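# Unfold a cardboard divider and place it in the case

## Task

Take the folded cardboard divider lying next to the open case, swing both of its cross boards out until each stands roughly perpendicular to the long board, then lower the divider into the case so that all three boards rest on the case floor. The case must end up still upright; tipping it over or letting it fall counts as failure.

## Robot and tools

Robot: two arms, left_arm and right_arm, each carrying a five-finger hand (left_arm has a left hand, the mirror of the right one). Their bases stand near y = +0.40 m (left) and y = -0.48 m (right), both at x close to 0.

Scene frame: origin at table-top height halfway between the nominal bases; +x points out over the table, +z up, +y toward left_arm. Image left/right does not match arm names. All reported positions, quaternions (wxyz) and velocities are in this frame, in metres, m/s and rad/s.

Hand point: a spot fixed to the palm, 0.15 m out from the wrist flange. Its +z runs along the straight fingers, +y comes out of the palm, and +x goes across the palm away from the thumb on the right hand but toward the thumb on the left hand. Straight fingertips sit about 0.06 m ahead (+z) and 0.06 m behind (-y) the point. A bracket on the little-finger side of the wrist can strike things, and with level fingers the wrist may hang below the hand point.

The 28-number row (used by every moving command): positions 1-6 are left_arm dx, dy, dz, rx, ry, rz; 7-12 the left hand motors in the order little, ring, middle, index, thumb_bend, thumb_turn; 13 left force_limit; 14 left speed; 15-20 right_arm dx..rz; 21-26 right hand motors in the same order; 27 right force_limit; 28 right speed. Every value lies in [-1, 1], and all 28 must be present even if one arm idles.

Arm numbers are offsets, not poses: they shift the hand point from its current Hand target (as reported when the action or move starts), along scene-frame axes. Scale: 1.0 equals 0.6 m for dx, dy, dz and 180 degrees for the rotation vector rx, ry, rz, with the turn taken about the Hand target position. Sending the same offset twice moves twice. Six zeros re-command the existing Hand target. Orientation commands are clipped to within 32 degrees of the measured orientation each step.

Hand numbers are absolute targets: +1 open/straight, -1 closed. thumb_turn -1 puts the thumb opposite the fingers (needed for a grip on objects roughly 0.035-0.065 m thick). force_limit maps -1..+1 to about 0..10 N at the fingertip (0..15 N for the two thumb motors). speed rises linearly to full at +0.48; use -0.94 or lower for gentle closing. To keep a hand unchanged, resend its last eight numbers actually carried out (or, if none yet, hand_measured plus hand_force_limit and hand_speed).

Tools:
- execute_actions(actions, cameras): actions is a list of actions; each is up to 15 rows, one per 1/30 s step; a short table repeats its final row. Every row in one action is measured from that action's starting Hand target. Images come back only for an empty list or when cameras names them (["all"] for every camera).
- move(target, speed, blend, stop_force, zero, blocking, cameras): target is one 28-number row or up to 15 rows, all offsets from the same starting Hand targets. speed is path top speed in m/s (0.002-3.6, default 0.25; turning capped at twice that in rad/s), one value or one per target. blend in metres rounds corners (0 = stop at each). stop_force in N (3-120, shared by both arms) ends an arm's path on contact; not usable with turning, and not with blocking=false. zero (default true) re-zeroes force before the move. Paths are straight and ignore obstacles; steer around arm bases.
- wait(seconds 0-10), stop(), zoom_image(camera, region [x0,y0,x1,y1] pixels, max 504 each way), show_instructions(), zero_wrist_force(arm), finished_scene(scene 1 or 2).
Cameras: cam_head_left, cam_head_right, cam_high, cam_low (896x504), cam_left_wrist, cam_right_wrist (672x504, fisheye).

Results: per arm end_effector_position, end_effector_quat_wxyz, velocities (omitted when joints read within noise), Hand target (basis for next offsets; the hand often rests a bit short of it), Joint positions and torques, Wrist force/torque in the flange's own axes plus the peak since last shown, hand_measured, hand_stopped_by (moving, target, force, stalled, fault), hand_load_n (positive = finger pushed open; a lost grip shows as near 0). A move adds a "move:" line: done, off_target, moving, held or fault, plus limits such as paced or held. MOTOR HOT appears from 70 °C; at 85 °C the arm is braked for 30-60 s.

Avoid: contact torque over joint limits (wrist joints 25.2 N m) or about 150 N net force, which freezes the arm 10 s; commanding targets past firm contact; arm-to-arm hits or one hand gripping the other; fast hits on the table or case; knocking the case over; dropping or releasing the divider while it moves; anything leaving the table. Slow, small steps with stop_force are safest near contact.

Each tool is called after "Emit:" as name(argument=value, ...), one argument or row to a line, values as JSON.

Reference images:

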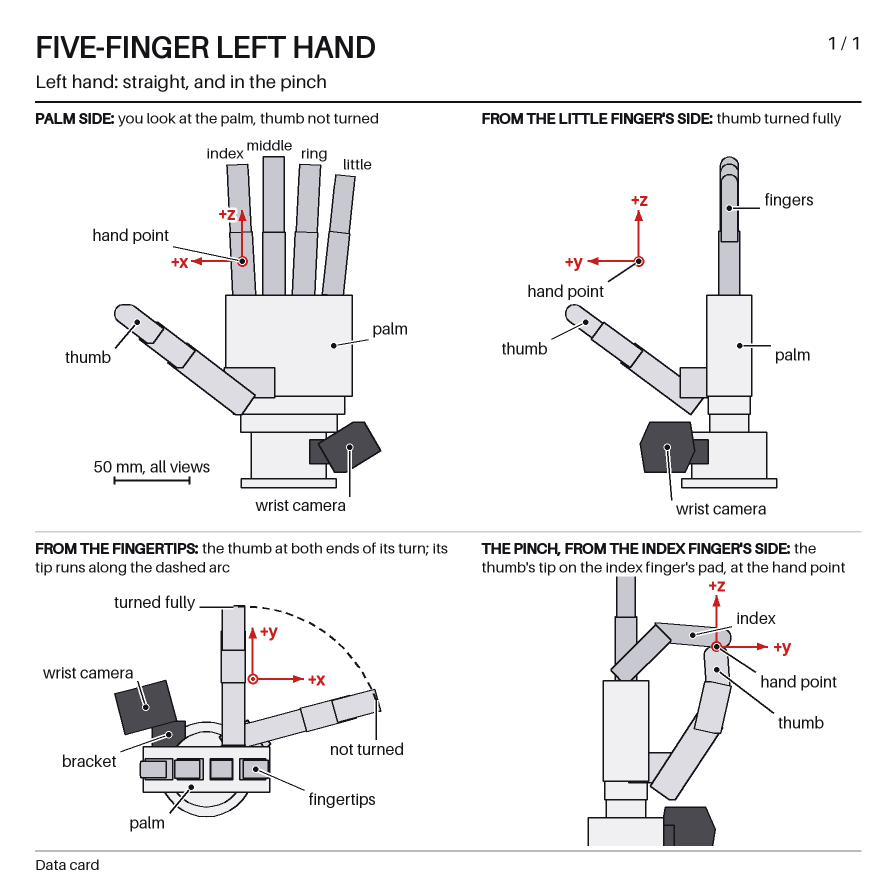

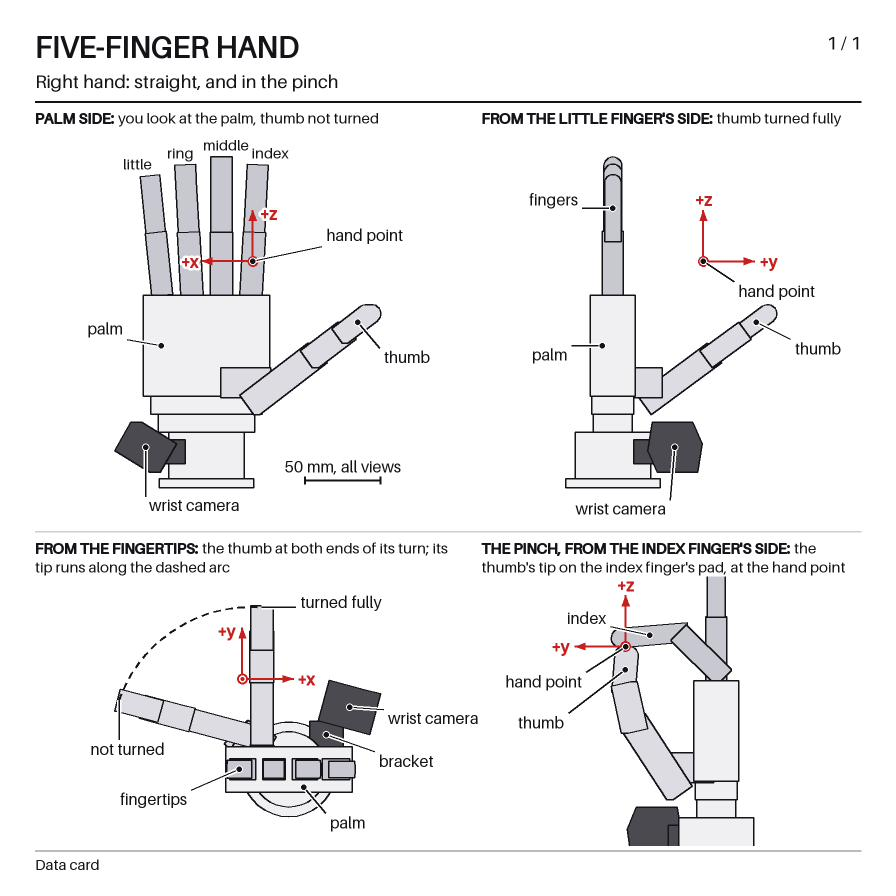

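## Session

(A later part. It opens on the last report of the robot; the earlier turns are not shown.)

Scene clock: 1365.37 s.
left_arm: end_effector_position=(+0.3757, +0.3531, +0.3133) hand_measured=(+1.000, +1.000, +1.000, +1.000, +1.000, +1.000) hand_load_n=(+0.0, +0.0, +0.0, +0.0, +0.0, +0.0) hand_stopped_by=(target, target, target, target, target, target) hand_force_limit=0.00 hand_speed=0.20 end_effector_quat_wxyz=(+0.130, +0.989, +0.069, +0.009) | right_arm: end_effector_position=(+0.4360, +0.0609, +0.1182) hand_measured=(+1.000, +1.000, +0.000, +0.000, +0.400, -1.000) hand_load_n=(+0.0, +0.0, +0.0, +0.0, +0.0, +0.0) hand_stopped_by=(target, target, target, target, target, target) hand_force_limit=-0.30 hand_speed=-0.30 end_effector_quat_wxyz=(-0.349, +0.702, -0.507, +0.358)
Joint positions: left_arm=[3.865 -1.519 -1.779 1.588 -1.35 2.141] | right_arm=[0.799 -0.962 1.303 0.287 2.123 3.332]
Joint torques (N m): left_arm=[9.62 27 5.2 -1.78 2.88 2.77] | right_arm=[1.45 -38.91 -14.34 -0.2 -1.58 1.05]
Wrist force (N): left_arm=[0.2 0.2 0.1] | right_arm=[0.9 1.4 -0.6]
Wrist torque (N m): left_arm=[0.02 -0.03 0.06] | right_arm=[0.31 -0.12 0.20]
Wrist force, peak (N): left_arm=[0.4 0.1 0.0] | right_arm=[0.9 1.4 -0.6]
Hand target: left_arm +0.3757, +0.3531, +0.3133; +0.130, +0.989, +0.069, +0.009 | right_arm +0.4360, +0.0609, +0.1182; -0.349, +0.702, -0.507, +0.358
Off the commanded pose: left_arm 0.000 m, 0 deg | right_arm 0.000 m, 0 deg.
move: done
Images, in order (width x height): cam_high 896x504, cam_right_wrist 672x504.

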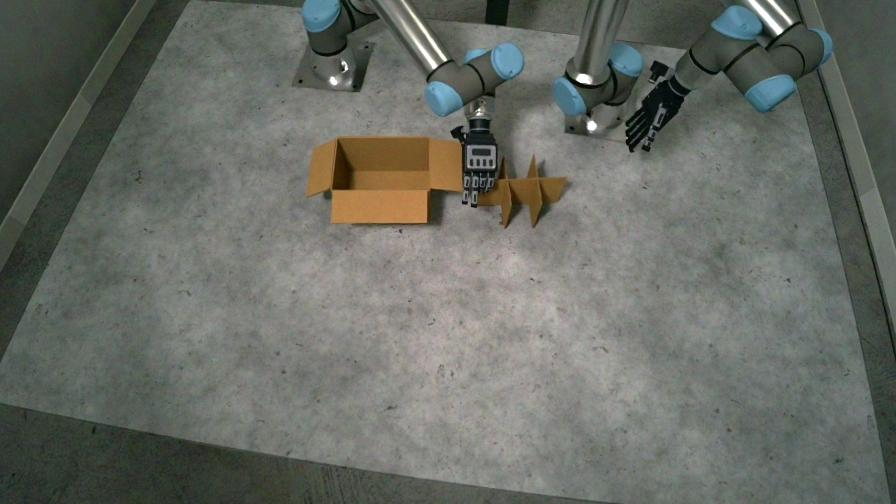

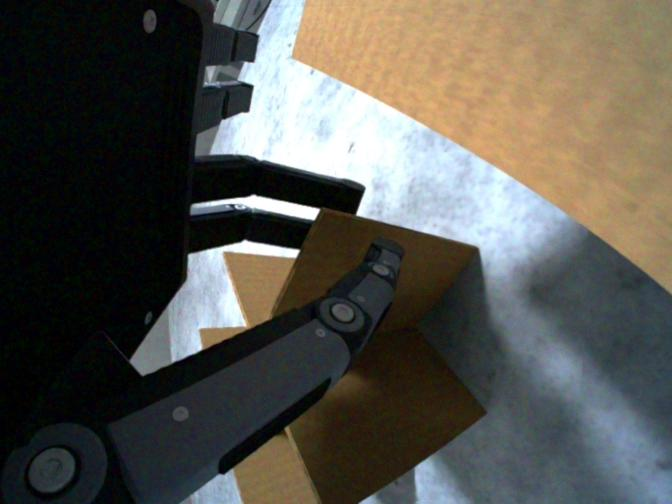

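Emit:
move(
  target=[0,0,0,0,0,0,1,1,1,1,1,1,0,0.2, -0.03,0.06,0.25,0,0,0,1,1,0.0,0.0,0.4,-1,-0.3,-0.3],
  speed=0.12,
  cameras=["cam_right_wrist","cam_high","cam_head_left","cam_head_right"],
)

Emit:
zoom_image(
  camera="cam_right_wrist",
  region=[250, 150, 600, 500],
)

Scene clock: 1371.07 s.
left_arm: end_effector_position=(+0.3757, +0.3531, +0.3133) hand_measured=(+1.000, +1.000, +1.000, +1.000, +1.000, +1.000) hand_load_n=(+0.0, +0.0, +0.0, +0.0, +0.0, +0.0) hand_stopped_by=(target, target, target, target, target, target) hand_force_limit=0.00 hand_speed=0.20 end_effector_quat_wxyz=(+0.130, +0.989, +0.069, +0.009) | right_arm: end_effector_position=(+0.4180, +0.0970, +0.2681) hand_measured=(+1.000, +1.000, +0.000, +0.000, +0.400, -1.000) hand_load_n=(+0.0, +0.0, +0.0, +0.0, +0.0, +0.0) hand_stopped_by=(target, target, target, target, target, target) hand_force_limit=-0.30 hand_speed=-0.30 end_effector_quat_wxyz=(-0.349, +0.702, -0.507, +0.358)
Joint positions: left_arm=[3.865 -1.519 -1.779 1.588 -1.35 2.141] | right_arm=[0.866 -0.953 0.903 0.704 2.176 3.38]
Joint torques (N m): left_arm=[9.01 28.71 5.5 -3.54 2.87 2.76] | right_arm=[-7.39 -52.06 -16.14 0.71 -1.75 -1.22]
Wrist force (N): left_arm=[0.3 0.3 -0.1] | right_arm=[1.0 1.0 -0.4]
Wrist torque (N m): left_arm=[0.05 -0.04 0.06] | right_arm=[0.22 -0.13 -0.01]
Wrist force, peak (N): left_arm=[0.4 0.4 0.2] | right_arm=[0.6 2.5 0.0]
Hand target: left_arm +0.3757, +0.3531, +0.3133; +0.130, +0.989, +0.069, +0.009 | right_arm +0.4180, +0.0969, +0.2682; -0.349, +0.702, -0.507, +0.358
Off the commanded pose: left_arm 0.000 m, 0 deg | right_arm 0.000 m, 0 deg.
move: done
Images, in order (width x height): cam_head_left 896x504, cam_head_right 896x504, cam_high 896x504, cam_right_wrist 672x504.

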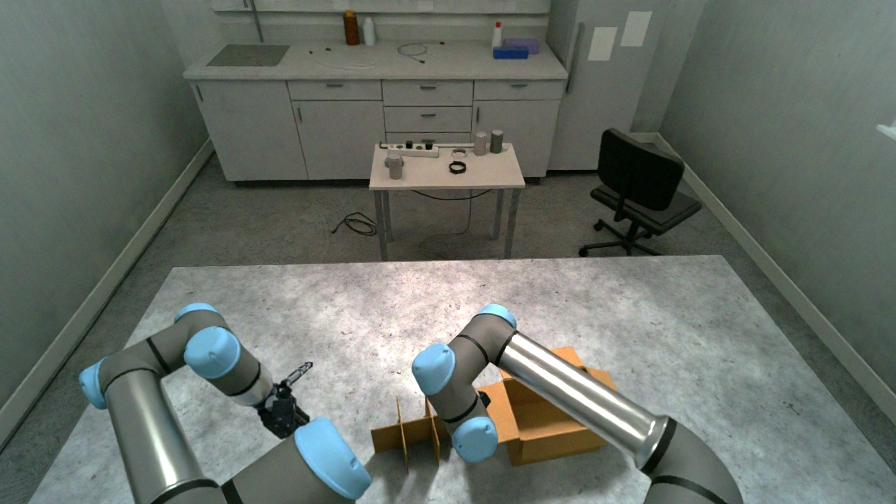

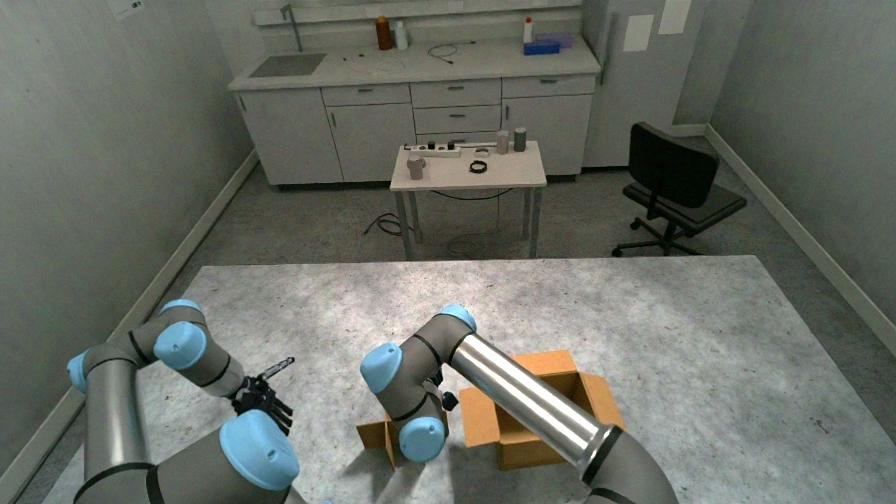

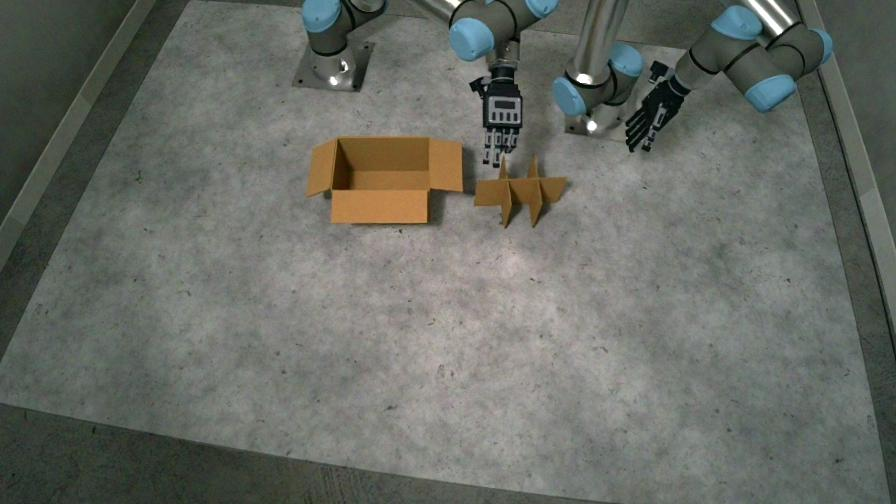

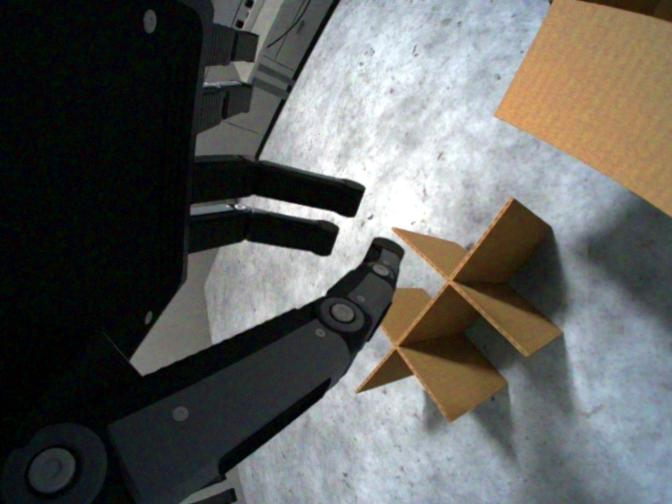

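Scaled by 1.440 from the camera's 672x504 image, which has a finer 960x720 frame.

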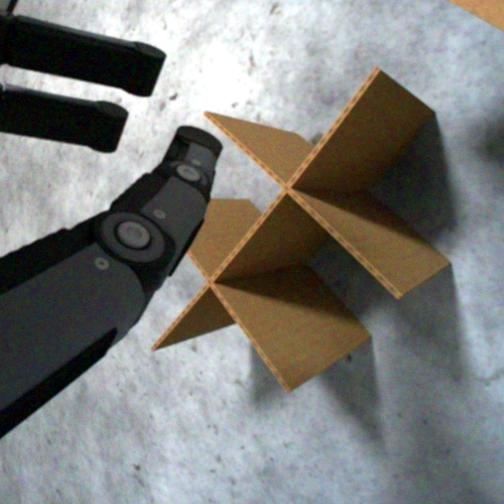

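Emit:
move(
  target=[0,0,0,0,0,0,1,1,1,1,1,1,0,0.2, -0.0033,0.15,-0.1133,0,0,0,-1,0.0,0.0,0.0,0.4,-1,-0.3,-0.3],
  speed=0.12,
  cameras=["cam_right_wrist","cam_high","cam_low"],
)

Emit:
zoom_image(
  camera="cam_right_wrist",
  region=[250, 130, 550, 430],
)

Emit:
zoom_image(
  camera="cam_high",
  region=[450, 80, 600, 240],
)

Emit:
zoom_image(
  camera="cam_low",
  region=[530, 60, 720, 260],
)

Scene clock: 1408.67 s.
left_arm: end_effector_position=(+0.3757, +0.3531, +0.3133) hand_measured=(+1.000, +1.000, +1.000, +1.000, +1.000, +1.000) hand_load_n=(+0.0, +0.0, +0.0, +0.0, +0.0, +0.0) hand_stopped_by=(target, target, target, target, target, target) hand_force_limit=0.00 hand_speed=0.20 end_effector_quat_wxyz=(+0.130, +0.989, +0.069, +0.009) | right_arm: end_effector_position=(+0.4160, +0.1870, +0.2003) hand_measured=(-1.000, +0.000, +0.000, +0.000, +0.400, -1.000) hand_load_n=(+0.0, +0.0, +0.0, +0.0, +0.0, +0.0) hand_stopped_by=(target, target, target, target, target, target) hand_force_limit=-0.30 hand_speed=-0.30 end_effector_quat_wxyz=(-0.349, +0.702, -0.507, +0.358)
Joint positions: left_arm=[3.865 -1.519 -1.779 1.588 -1.35 2.141] | right_arm=[0.957 -0.672 0.594 0.775 2.248 3.451]
Joint torques (N m): left_arm=[9.7 28.92 7.13 -3.72 2.67 2.76] | right_arm=[-7.92 -52.37 -11.7 -0.56 -1.57 -2.03]
Wrist force (N): left_arm=[-0.1 0.0 0.0] | right_arm=[0.6 1.1 -0.4]
Wrist torque (N m): left_arm=[0.00 0.02 0.05] | right_arm=[0.21 -0.07 0.00]
Wrist force, peak (N): left_arm=[0.5 0.2 -0.2] | right_arm=[2.1 0.5 -0.6]
Hand target: left_arm +0.3757, +0.3531, +0.3133; +0.130, +0.989, +0.069, +0.009 | right_arm +0.4161, +0.1869, +0.2002; -0.349, +0.702, -0.507, +0.358
Off the commanded pose: left_arm 0.000 m, 0 deg | right_arm 0.000 m, 0 deg.
move: done
Images, in order (width x height): cam_high 896x504, cam_low 896x504, cam_right_wrist 672x504.

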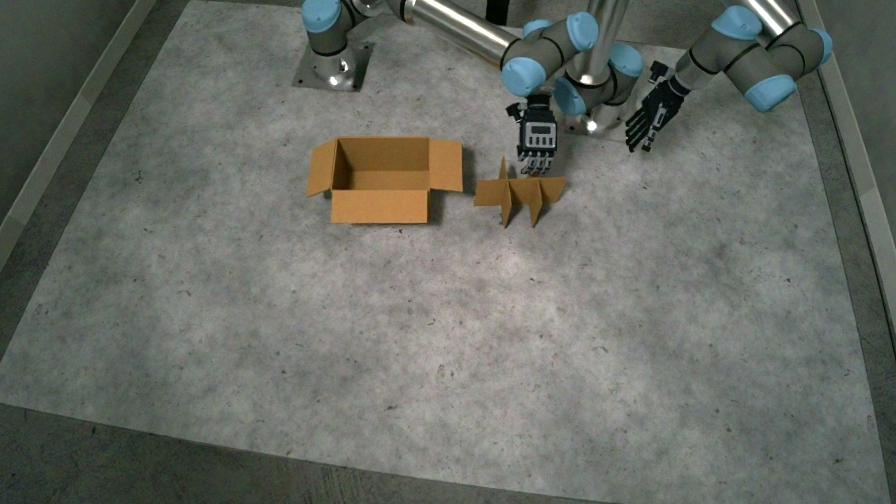

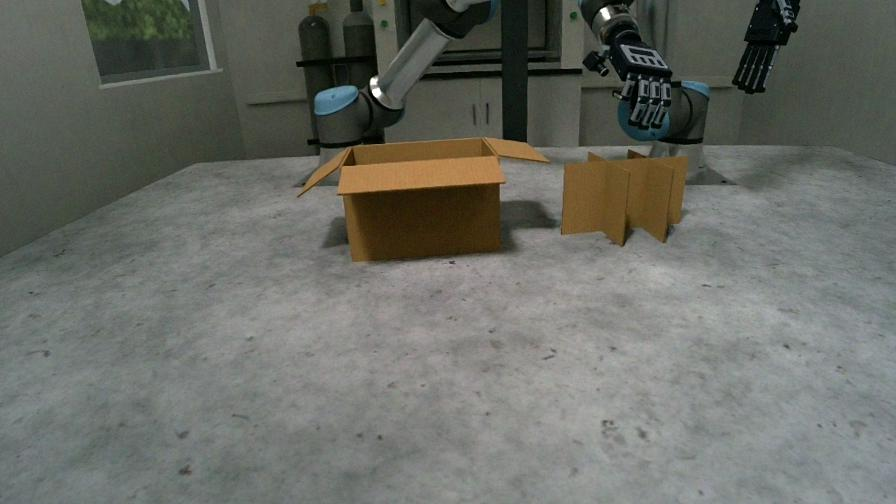

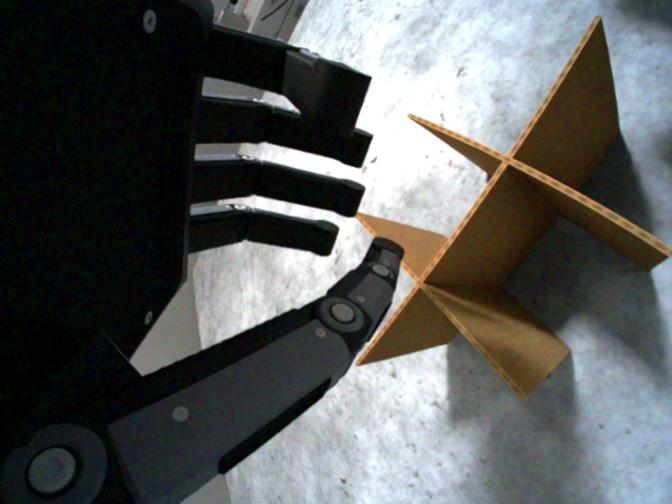

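Scaled by 1.680 from the camera's 672x504 image, which has a finer 960x720 frame.

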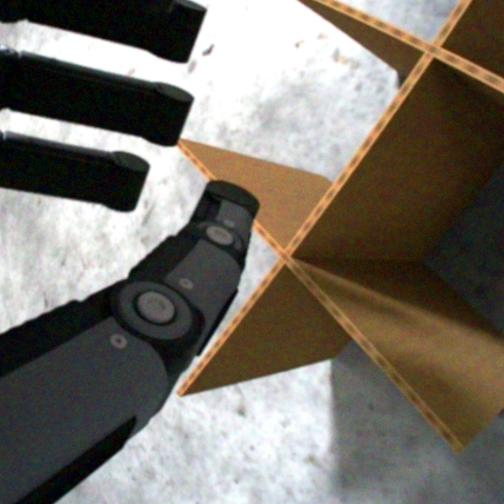

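Scaled by 3.150 from the camera's 896x504 image, which has a finer 1280x720 frame.

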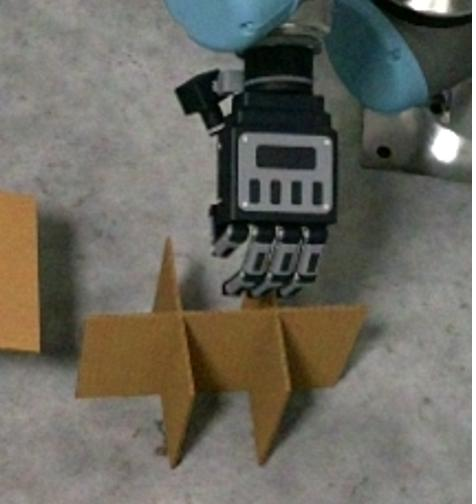

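Scaled by 2.520 from the camera's 896x504 image, which has a finer 1280x720 frame.

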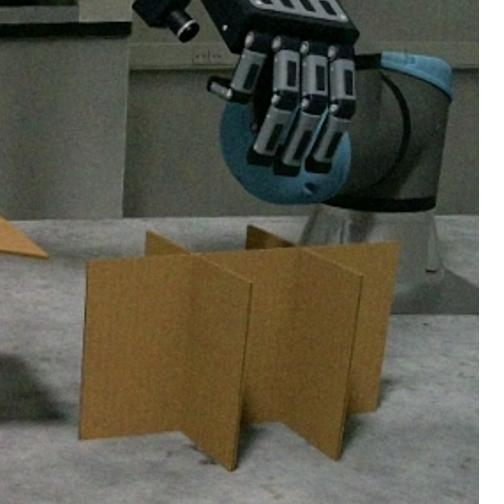

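Emit:
move(
  target=[0,0,0,0,0,0,1,1,1,1,1,1,0,0.2, 0.0133,-0.0167,-0.0833,0,0,0,-1,0.0,0.0,0.0,0.4,-1,-0.3,-0.3],
  speed=0.1,
  cameras=["cam_right_wrist","cam_high","cam_low"],
)

Emit:
zoom_image(
  camera="cam_right_wrist",
  region=[280, 100, 560, 380],
)

Emit:
zoom_image(
  camera="cam_high",
  region=[450, 80, 600, 240],
)

Emit:
zoom_image(
  camera="cam_low",
  region=[530, 60, 720, 260],
)

Scene clock: 1455.73 s.
left_arm: end_effector_position=(+0.3757, +0.3531, +0.3133) hand_measured=(+1.000, +1.000, +1.000, +1.000, +1.000, +1.000) hand_load_n=(+0.0, +0.0, +0.0, +0.0, +0.0, +0.0) hand_stopped_by=(target, target, target, target, target, target) hand_force_limit=0.00 hand_speed=0.20 end_effector_quat_wxyz=(+0.130, +0.989, +0.069, +0.009) | right_arm: end_effector_position=(+0.4241, +0.1769, +0.1503) hand_measured=(-1.000, +0.000, +0.000, +0.000, +0.400, -1.000) hand_load_n=(+0.0, +0.0, +0.0, +0.0, +0.0, +0.0) hand_stopped_by=(target, target, target, target, target, target) hand_force_limit=-0.30 hand_speed=-0.30 end_effector_quat_wxyz=(-0.349, +0.702, -0.507, +0.358)
Joint positions: left_arm=[3.865 -1.519 -1.779 1.588 -1.35 2.141] | right_arm=[0.939 -0.698 0.768 0.618 2.233 3.436]
Joint torques (N m): left_arm=[10.03 29.22 5.55 -3.63 2.53 2.81] | right_arm=[5.91 -50.91 -33.93 1.07 2.18 1.36]
Wrist force (N): left_arm=[0.3 0.2 0.1] | right_arm=[0.7 1.1 -0.7]
Wrist torque (N m): left_arm=[0.02 -0.04 0.07] | right_arm=[0.27 -0.07 0.20]
Wrist force, peak (N): left_arm=[0.3 0.3 0.3] | right_arm=[0.9 2.2 0.2]
Hand target: left_arm +0.3757, +0.3531, +0.3133; +0.130, +0.989, +0.069, +0.009 | right_arm +0.4240, +0.1769, +0.1502; -0.349, +0.702, -0.507, +0.358
Off the commanded pose: left_arm 0.000 m, 0 deg | right_arm 0.000 m, 0 deg.
move: done
Images, in order (width x height): cam_high 896x504, cam_low 896x504, cam_right_wrist 672x504.

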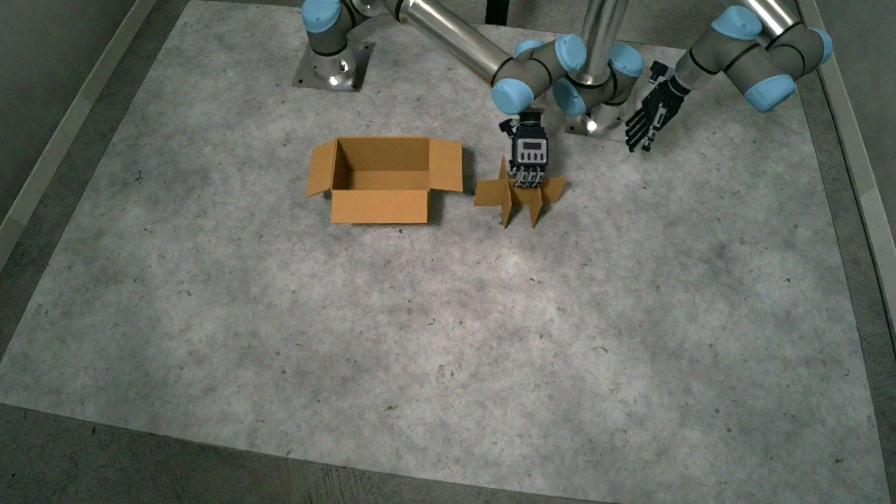

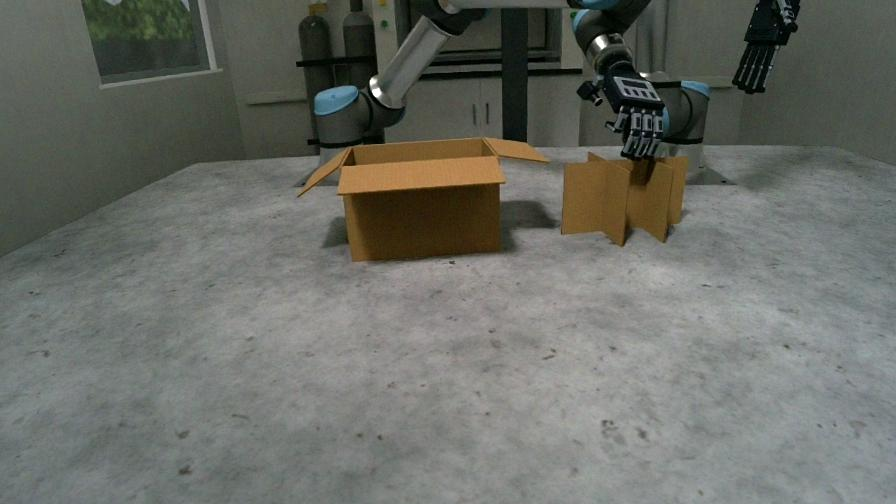

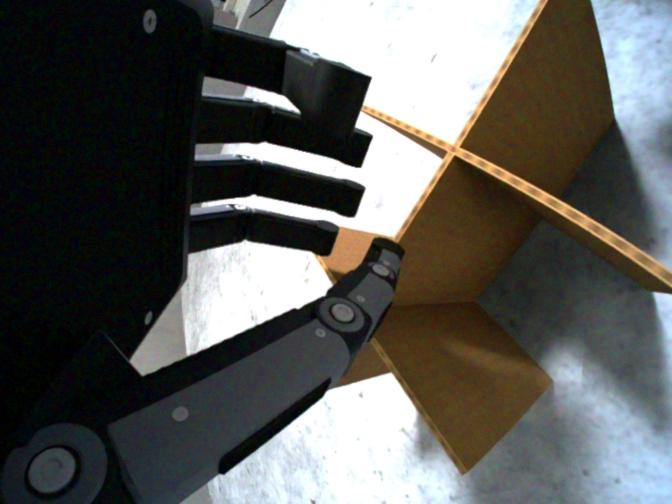

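Scaled by 1.800 from the camera's 672x504 image, which has a finer 960x720 frame.

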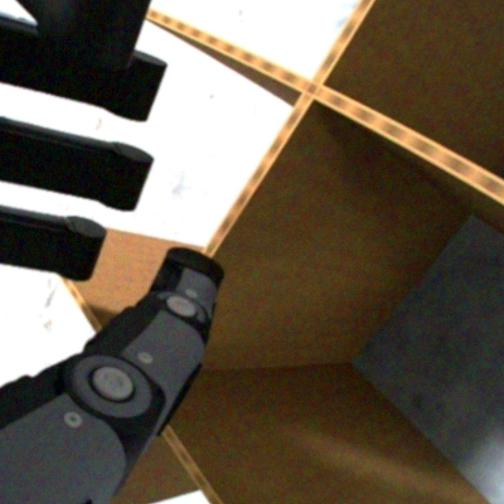

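Scaled by 3.150 from the camera's 896x504 image, which has a finer 1280x720 frame.

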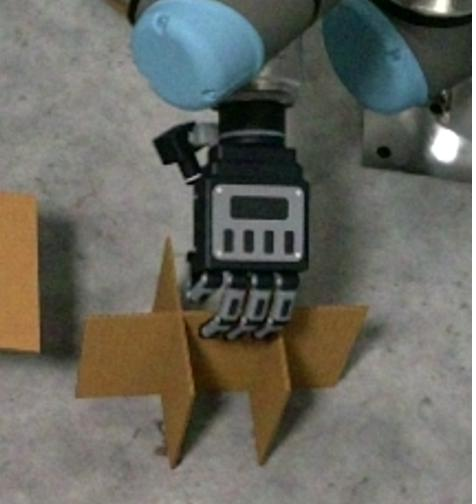

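Scaled by 2.520 from the camera's 896x504 image, which has a finer 1280x720 frame.

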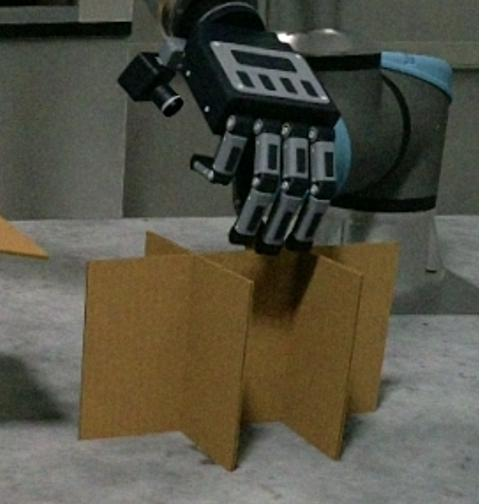

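Emit:
move(
  target=[0,0,0,0,0,0,1,1,1,1,1,1,0,0.2, -0.0088,-0.003,0,0,0,0,-1,0.0,0.0,0.0,0.4,-1,-0.3,-0.3],
  speed=0.05,
  cameras=["cam_right_wrist"],
)

Emit:
move(
  target=[0,0,0,0,0,0,1,1,1,1,1,1,0,0.2, 0,0,-0.05,0,0,0,-1,0.0,0.0,0.0,0.4,-1,-0.3,-0.3],
  speed=0.04,
  stop_force=5,
  cameras=["cam_right_wrist","cam_high","cam_low"],
)

Emit:
zoom_image(
  camera="cam_right_wrist",
  region=[280, 100, 560, 380],
)

Emit:
zoom_image(
  camera="cam_low",
  region=[530, 60, 720, 260],
)

Scene clock: 1492.13 s.
left_arm: end_effector_position=(+0.3757, +0.3531, +0.3133) hand_measured=(+1.000, +1.000, +1.000, +1.000, +1.000, +1.000) hand_load_n=(+0.5, +0.0, +0.0, +0.0, +0.0, +0.0) hand_stopped_by=(target, target, target, target, target, target) hand_force_limit=0.00 hand_speed=0.20 end_effector_quat_wxyz=(+0.130, +0.989, +0.069, +0.009) | right_arm: end_effector_position=(+0.4187, +0.1751, +0.1502) hand_measured=(-1.000, +0.000, +0.000, +0.000, +0.400, -1.000) hand_load_n=(+0.0, +0.0, +0.0, +0.0, +0.0, +0.0) hand_stopped_by=(target, target, target, target, target, target) hand_force_limit=-0.30 hand_speed=-0.30 end_effector_quat_wxyz=(-0.349, +0.702, -0.507, +0.358)
Joint positions: left_arm=[3.865 -1.519 -1.779 1.588 -1.35 2.141] | right_arm=[0.944 -0.711 0.791 0.61 2.237 3.44]
Joint torques (N m): left_arm=[8.78 28.02 6.04 -3.53 2.61 2.63] | right_arm=[0.27 -45.37 -32.17 0.86 1.72 1.11]
Wrist force (N): left_arm=[0.0 0.1 0.0] | right_arm=[0.8 1.2 -0.5]
Wrist torque (N m): left_arm=[0.01 0.01 0.05] | right_arm=[0.27 -0.10 -0.01]
Wrist force, peak (N): left_arm=[0.3 0.2 -0.3] | right_arm=[0.7 1.5 -0.9]
Hand target: left_arm +0.3757, +0.3531, +0.3133; +0.130, +0.989, +0.069, +0.009 | right_arm +0.4188, +0.1751, +0.1502; -0.349, +0.702, -0.507, +0.358
Off the commanded pose: left_arm 0.000 m, 0 deg | right_arm 0.000 m, 0 deg.
move: done
Images, in order (width x height): cam_right_wrist 672x504.

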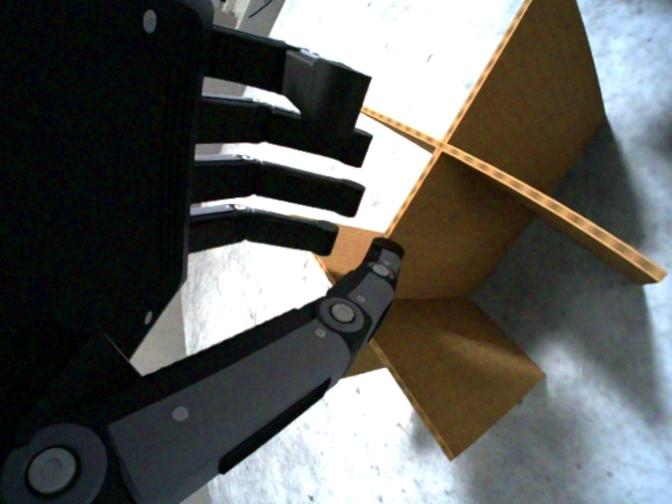

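Scene clock: 1493.93 s.
left_arm: end_effector_position=(+0.3757, +0.3531, +0.3133) hand_measured=(+1.000, +1.000, +1.000, +1.000, +1.000, +1.000) hand_load_n=(+0.0, +0.0, +0.0, +0.0, +0.0, +0.0) hand_stopped_by=(target, target, target, target, target, target) hand_force_limit=0.00 hand_speed=0.20 end_effector_quat_wxyz=(+0.130, +0.989, +0.069, +0.009) | right_arm: end_effector_position=(+0.4188, +0.1751, +0.1202) hand_measured=(-1.000, +0.000, +0.000, +0.000, +0.400, -1.000) hand_load_n=(+0.0, +0.0, +0.0, +0.0, +0.0, +0.0) hand_stopped_by=(target, target, target, target, target, target) hand_force_limit=-0.30 hand_speed=-0.30 end_effector_quat_wxyz=(-0.349, +0.702, -0.507, +0.358)
Joint positions: left_arm=[3.865 -1.519 -1.779 1.588 -1.35 2.141] | right_arm=[0.944 -0.699 0.848 0.542 2.237 3.44]
Joint torques (N m): left_arm=[8.71 28.16 7.09 -3.6 2.53 2.64] | right_arm=[-3.12 -58.68 -37.18 1.88 -1.71 -1.41]
Wrist force (N): left_arm=[0.1 0.2 -0.2] | right_arm=[0.5 1.1 -0.4]
Wrist torque (N m): left_arm=[0.04 -0.01 0.06] | right_arm=[0.24 -0.05 -0.02]
Wrist force, peak (N): left_arm=[0.4 0.4 0.0] | right_arm=[0.8 1.6 -0.1]
Hand target: left_arm +0.3757, +0.3531, +0.3133; +0.130, +0.989, +0.069, +0.009 | right_arm +0.4188, +0.1751, +0.1202; -0.349, +0.702, -0.507, +0.358
Off the commanded pose: left_arm 0.000 m, 0 deg | right_arm 0.000 m, 0 deg.
move: done
Images, in order (width x height): cam_high 896x504, cam_low 896x504, cam_right_wrist 672x504.

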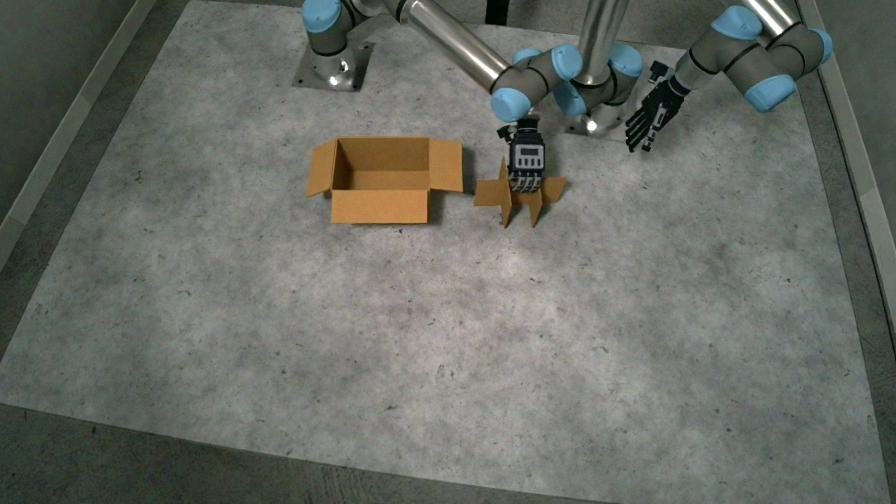

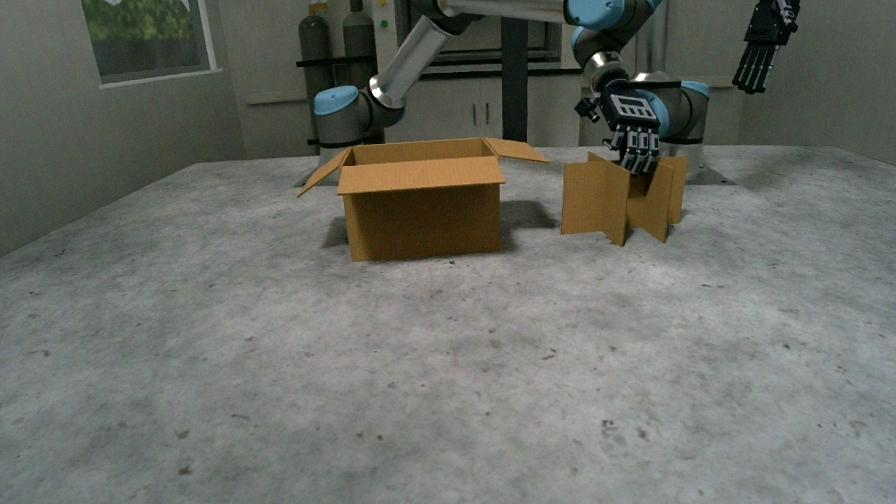

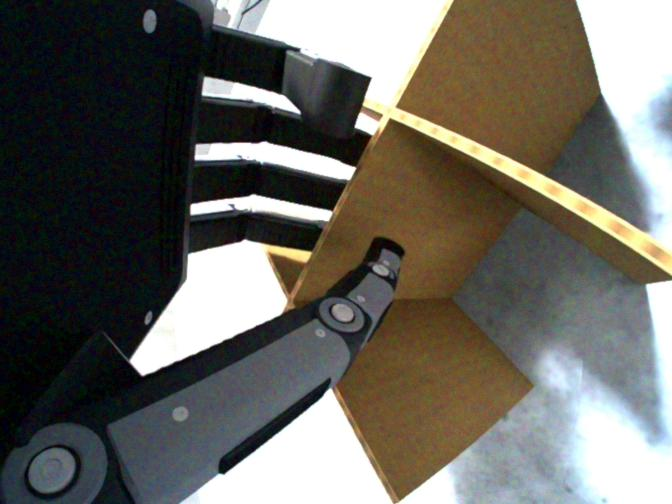

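Scaled by 1.800 from the camera's 672x504 image, which has a finer 960x720 frame.

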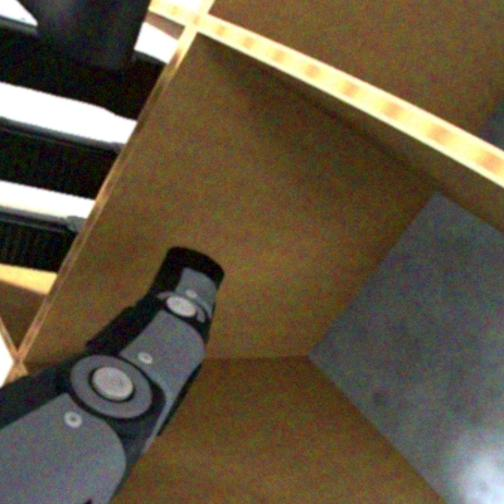

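Scaled by 2.520 from the camera's 896x504 image, which has a finer 1280x720 frame.

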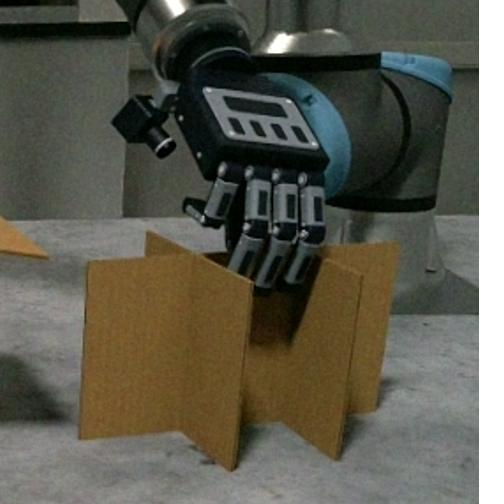

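Emit:
execute_actions(
  actions=[
    [[0,0,0,0,0,0,1,1,1,1,1,1,0,0.2, 0,0,0,0,0,0,-1,-0.12,-0.12,-0.12,0.4,-1,-0.3,-0.7]],
    [[0,0,0,0,0,0,1,1,1,1,1,1,0,0.2, 0,0,0,0,0,0,-1,-0.12,-0.12,-0.12,0.4,-1,-0.3,-0.7]],
    [[0,0,0,0,0,0,1,1,1,1,1,1,0,0.2, 0,0,0,0,0,0,-1,-0.12,-0.12,-0.12,-0.6,-1,-0.2,-0.9]],
    [[0,0,0,0,0,0,1,1,1,1,1,1,0,0.2, 0,0,0,0,0,0,-1,-0.12,-0.12,-0.12,-0.6,-1,-0.2,-0.9]],
    [[0,0,0,0,0,0,1,1,1,1,1,1,0,0.2, 0,0,0,0,0,0,-1,-0.12,-0.12,-0.12,-0.6,-1,-0.2,-0.9]],
    [[0,0,0,0,0,0,1,1,1,1,1,1,0,0.2, 0,0,0,0,0,0,-1,-0.12,-0.12,-0.12,-0.6,-1,-0.2,-0.9]],
    [[0,0,0,0,0,0,1,1,1,1,1,1,0,0.2, 0,0,0,0,0,0,-1,-0.12,-0.12,-0.12,-0.6,-1,-0.2,-0.9]],
  ],
  cameras=["cam_right_wrist","cam_low"],
)

Emit:
zoom_image(
  camera="cam_low",
  region=[530, 60, 720, 260],
)

Scene clock: 1506.37 s.
left_arm: end_effector_position=(+0.3757, +0.3531, +0.3133) hand_measured=(+1.000, +1.000, +1.000, +1.000, +1.000, +1.000) hand_load_n=(+0.0, +0.0, +0.0, +0.0, +0.0, +0.0) hand_stopped_by=(target, target, target, target, target, target) hand_force_limit=0.00 hand_speed=0.20 end_effector_quat_wxyz=(+0.130, +0.989, +0.069, +0.009) end_effector_velocity=(-0.001, -0.001, -0.001) end_effector_angular_velocity=(-0.004, +0.006, +0.001) | right_arm: end_effector_position=(+0.4188, +0.1751, +0.1202) hand_measured=(-1.000, -0.120, -0.120, -0.120, +0.068, -1.000) hand_load_n=(+0.0, +0.0, +4.5, +0.0, +5.5, +1.0) hand_stopped_by=(target, target, target, target, force, target) hand_force_limit=-0.20 hand_speed=-0.90 end_effector_quat_wxyz=(-0.349, +0.702, -0.507, +0.358)
Joint positions: left_arm=[3.865 -1.519 -1.779 1.588 -1.35 2.141] | right_arm=[0.944 -0.699 0.848 0.542 2.237 3.44]
Joint velocities: left_arm=[0 -0.001 -0.005 -0.001 0 -0.001] | right_arm=[within noise]
Joint torques (N m): left_arm=[9.57 27.11 6.94 -3.81 2.36 2.81] | right_arm=[-1.55 -59.65 -22 -0.6 -1.41 -1.84]
Wrist force (N): left_arm=[0.1 0.1 -0.1] | right_arm=[0.7 0.5 -0.5]
Wrist torque (N m): left_arm=[0.01 -0.01 0.06] | right_arm=[0.28 -0.06 -0.02]
Wrist force, peak (N): left_arm=[0.4 -0.1 0.3] | right_arm=[0.9 1.3 -0.7]
Hand target: left_arm +0.3757, +0.3531, +0.3133; +0.130, +0.989, +0.069, +0.009 | right_arm +0.4188, +0.1751, +0.1202; -0.349, +0.702, -0.507, +0.358
Off the commanded pose: left_arm 0.000 m, 0 deg | right_arm 0.000 m, 0 deg.
Images, in order (width x height): cam_low 896x504, cam_right_wrist 672x504.

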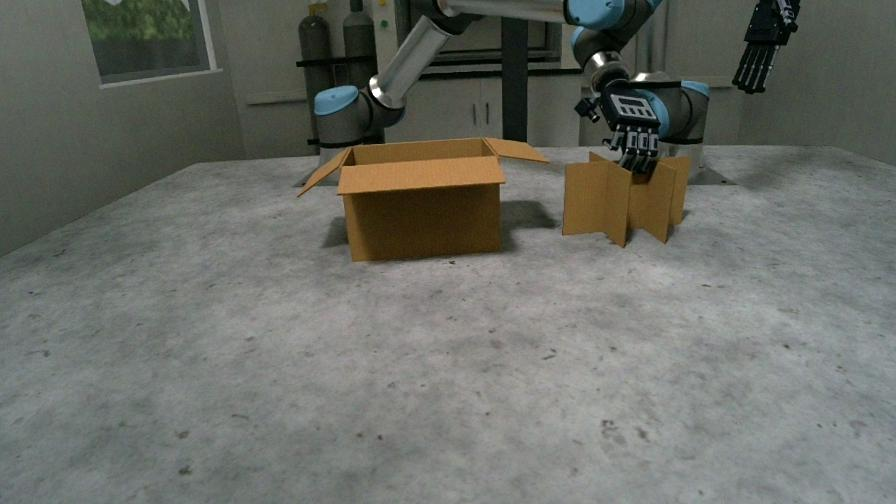

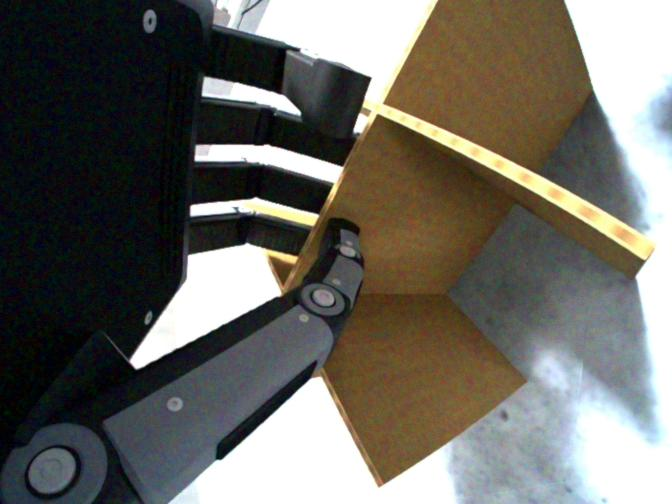

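Scaled by 2.520 from the camera's 896x504 image, which has a finer 1280x720 frame.

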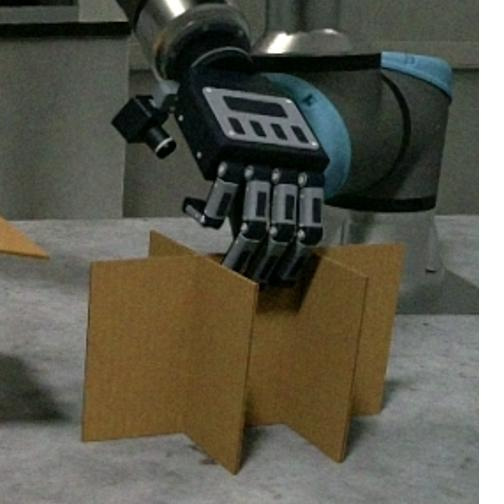

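Emit:
execute_actions(
  actions=[
    [[0,0,0,0,0,0,1,1,1,1,1,1,0,0.2, 0,0,0,0,0,0,-1,-0.35,-0.12,-0.35,-0.6,-1,-0.7,-0.94]],
    [[0,0,0,0,0,0,1,1,1,1,1,1,0,0.2, 0,0,0,0,0,0,-1,-0.35,-0.12,-0.35,-0.6,-1,-0.7,-0.94]],
    [[0,0,0,0,0,0,1,1,1,1,1,1,0,0.2, 0,0,0,0,0,0,-1,-0.35,-0.12,-0.35,-0.6,-1,-0.7,-0.94]],
    [[0,0,0,0,0,0,1,1,1,1,1,1,0,0.2, 0,0,0,0,0,0,-1,-0.35,-0.12,-0.35,-0.6,-1,-0.7,-0.94]],
  ],
)

Scene clock: 1517.17 s.
left_arm: end_effector_position=(+0.3757, +0.3531, +0.3133) hand_measured=(+1.000, +1.000, +1.000, +1.000, +1.000, +1.000) hand_load_n=(+0.0, +0.0, +0.0, +0.0, +0.0, +0.0) hand_stopped_by=(target, target, target, target, target, target) hand_force_limit=0.00 hand_speed=0.20 end_effector_quat_wxyz=(+0.130, +0.989, +0.069, +0.009) | right_arm: end_effector_position=(+0.4188, +0.1751, +0.1202) hand_measured=(-1.000, -0.158, -0.120, -0.142, +0.068, -1.000) hand_load_n=(+0.0, +1.5, +3.5, +2.5, +6.5, +0.5) hand_stopped_by=(target, force, target, force, force, target) hand_force_limit=-0.70 hand_speed=-0.94 end_effector_quat_wxyz=(-0.349, +0.702, -0.507, +0.358)
Joint positions: left_arm=[3.865 -1.519 -1.779 1.588 -1.35 2.141] | right_arm=[0.944 -0.699 0.848 0.542 2.237 3.44]
Joint torques (N m): left_arm=[8.76 26.95 6.27 -3.76 2.34 2.95] | right_arm=[-1.67 -58.53 -15.74 -0.6 -1.53 -1.72]
Wrist force (N): left_arm=[0.2 0.3 0.0] | right_arm=[0.7 0.0 -1.2]
Wrist torque (N m): left_arm=[0.04 -0.02 0.06] | right_arm=[0.30 -0.04 -0.01]
Wrist force, peak (N): left_arm=[0.4 0.3 -0.3] | right_arm=[0.9 0.5 -1.2]
Hand target: left_arm +0.3757, +0.3531, +0.3133; +0.130, +0.989, +0.069, +0.009 | right_arm +0.4188, +0.1751, +0.1202; -0.349, +0.702, -0.507, +0.358
Off the commanded pose: left_arm 0.000 m, 0 deg | right_arm 0.000 m, 0 deg.

Emit:
move(
  target=[0,0,0,0,0,0,1,1,1,1,1,1,0,0.2, 0,0,0.08,0,0,0,-1,-0.35,-0.12,-0.35,-0.6,-1,-0.7,-0.94],
  speed=0.05,
  cameras=["cam_right_wrist","cam_low","cam_high"],
)

Emit:
zoom_image(
  camera="cam_low",
  region=[530, 60, 720, 260],
)

Scene clock: 1521.97 s.
left_arm: end_effector_position=(+0.3757, +0.3531, +0.3133) hand_measured=(+1.000, +1.000, +1.000, +1.000, +1.000, +1.000) hand_load_n=(+0.0, +0.0, +0.0, +0.0, +0.0, +0.0) hand_stopped_by=(target, target, target, target, target, target) hand_force_limit=0.00 hand_speed=0.20 end_effector_quat_wxyz=(+0.130, +0.989, +0.069, +0.009) | right_arm: end_effector_position=(+0.4188, +0.1752, +0.1685) hand_measured=(-1.000, -0.158, -0.120, -0.142, +0.066, -1.000) hand_load_n=(+0.0, +0.0, +0.0, +0.0, +0.0, +0.0) hand_stopped_by=(target, force, target, force, force, target) hand_force_limit=-0.70 hand_speed=-0.94 end_effector_quat_wxyz=(-0.349, +0.702, -0.507, +0.358) end_effector_velocity=(+0.000, +0.000, -0.002) end_effector_angular_velocity=(-0.001, +0.001, +0.000)
Joint positions: left_arm=[3.865 -1.519 -1.779 1.588 -1.35 2.141] | right_arm=[0.944 -0.714 0.751 0.653 2.237 3.44]
Joint velocities: left_arm=[within noise] | right_arm=[0 0 0.005 -0.004 0 0]
Joint torques (N m): left_arm=[9.59 27.97 7.76 -3.81 2.32 2.7] | right_arm=[-2.02 -45.98 -10.6 -0.82 -0.09 0.76]
Wrist force (N): left_arm=[0.0 0.1 -0.1] | right_arm=[0.8 1.4 -0.6]
Wrist torque (N m): left_arm=[0.01 0.00 0.05] | right_arm=[0.31 -0.09 0.00]
Wrist force, peak (N): left_arm=[0.4 0.4 0.1] | right_arm=[0.8 1.6 -0.4]
Hand target: left_arm +0.3757, +0.3531, +0.3133; +0.130, +0.989, +0.069, +0.009 | right_arm +0.4188, +0.1751, +0.1682; -0.349, +0.702, -0.507, +0.358
Off the commanded pose: left_arm 0.000 m, 0 deg | right_arm 0.000 m, 0 deg.
move: done
Images, in order (width x height): cam_high 896x504, cam_low 896x504, cam_right_wrist 672x504.

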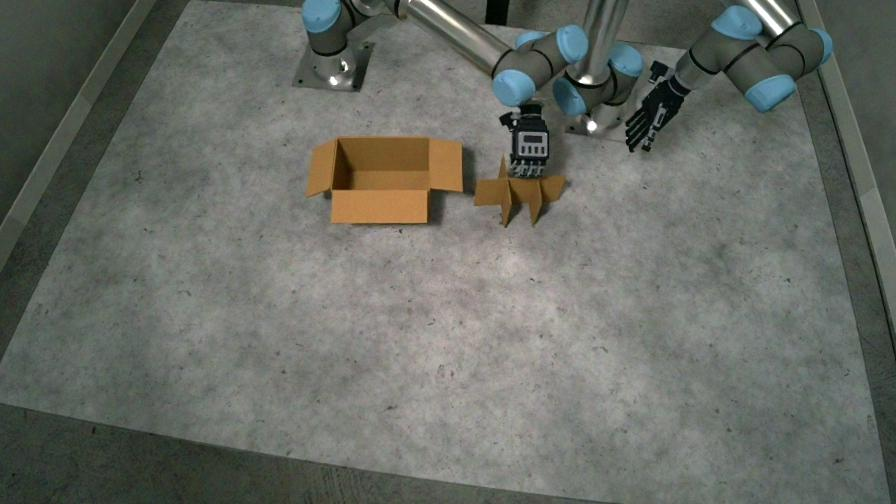

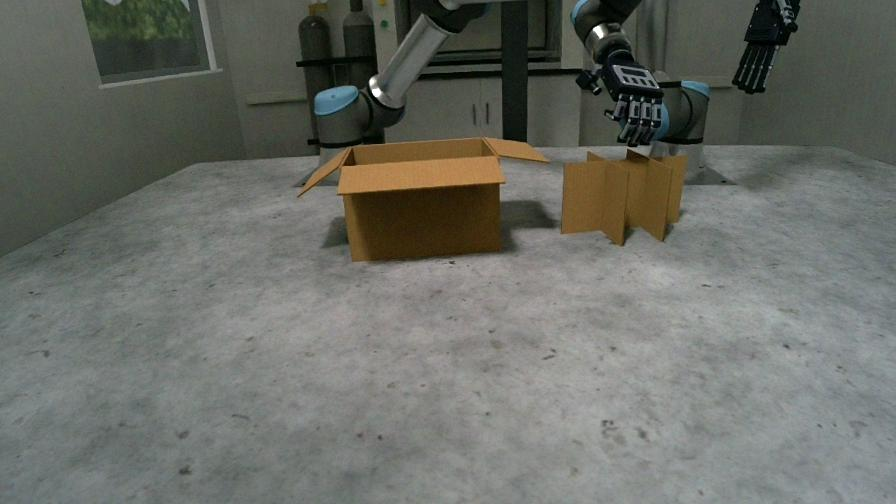

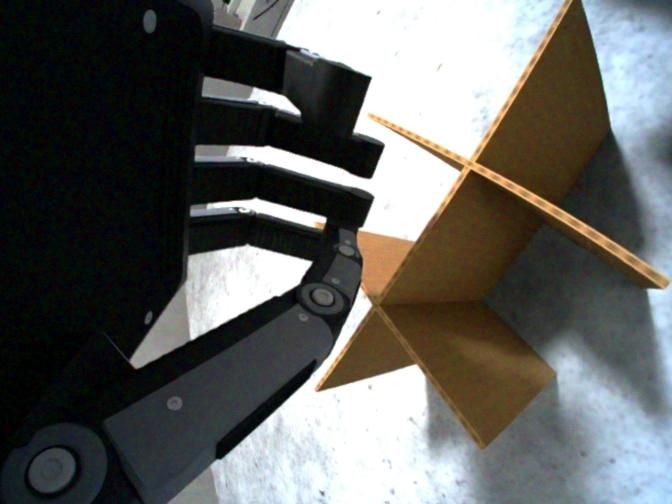

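Scaled by 2.520 from the camera's 896x504 image, which has a finer 1280x720 frame.

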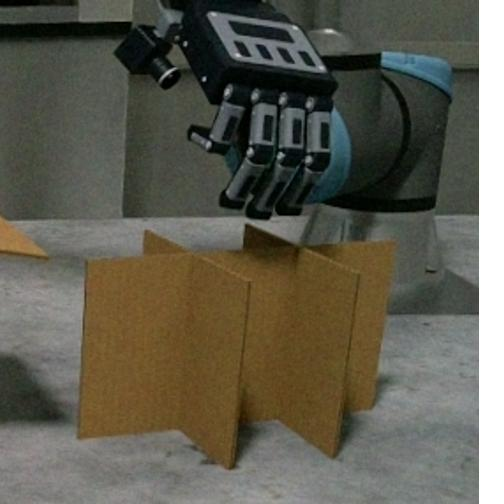

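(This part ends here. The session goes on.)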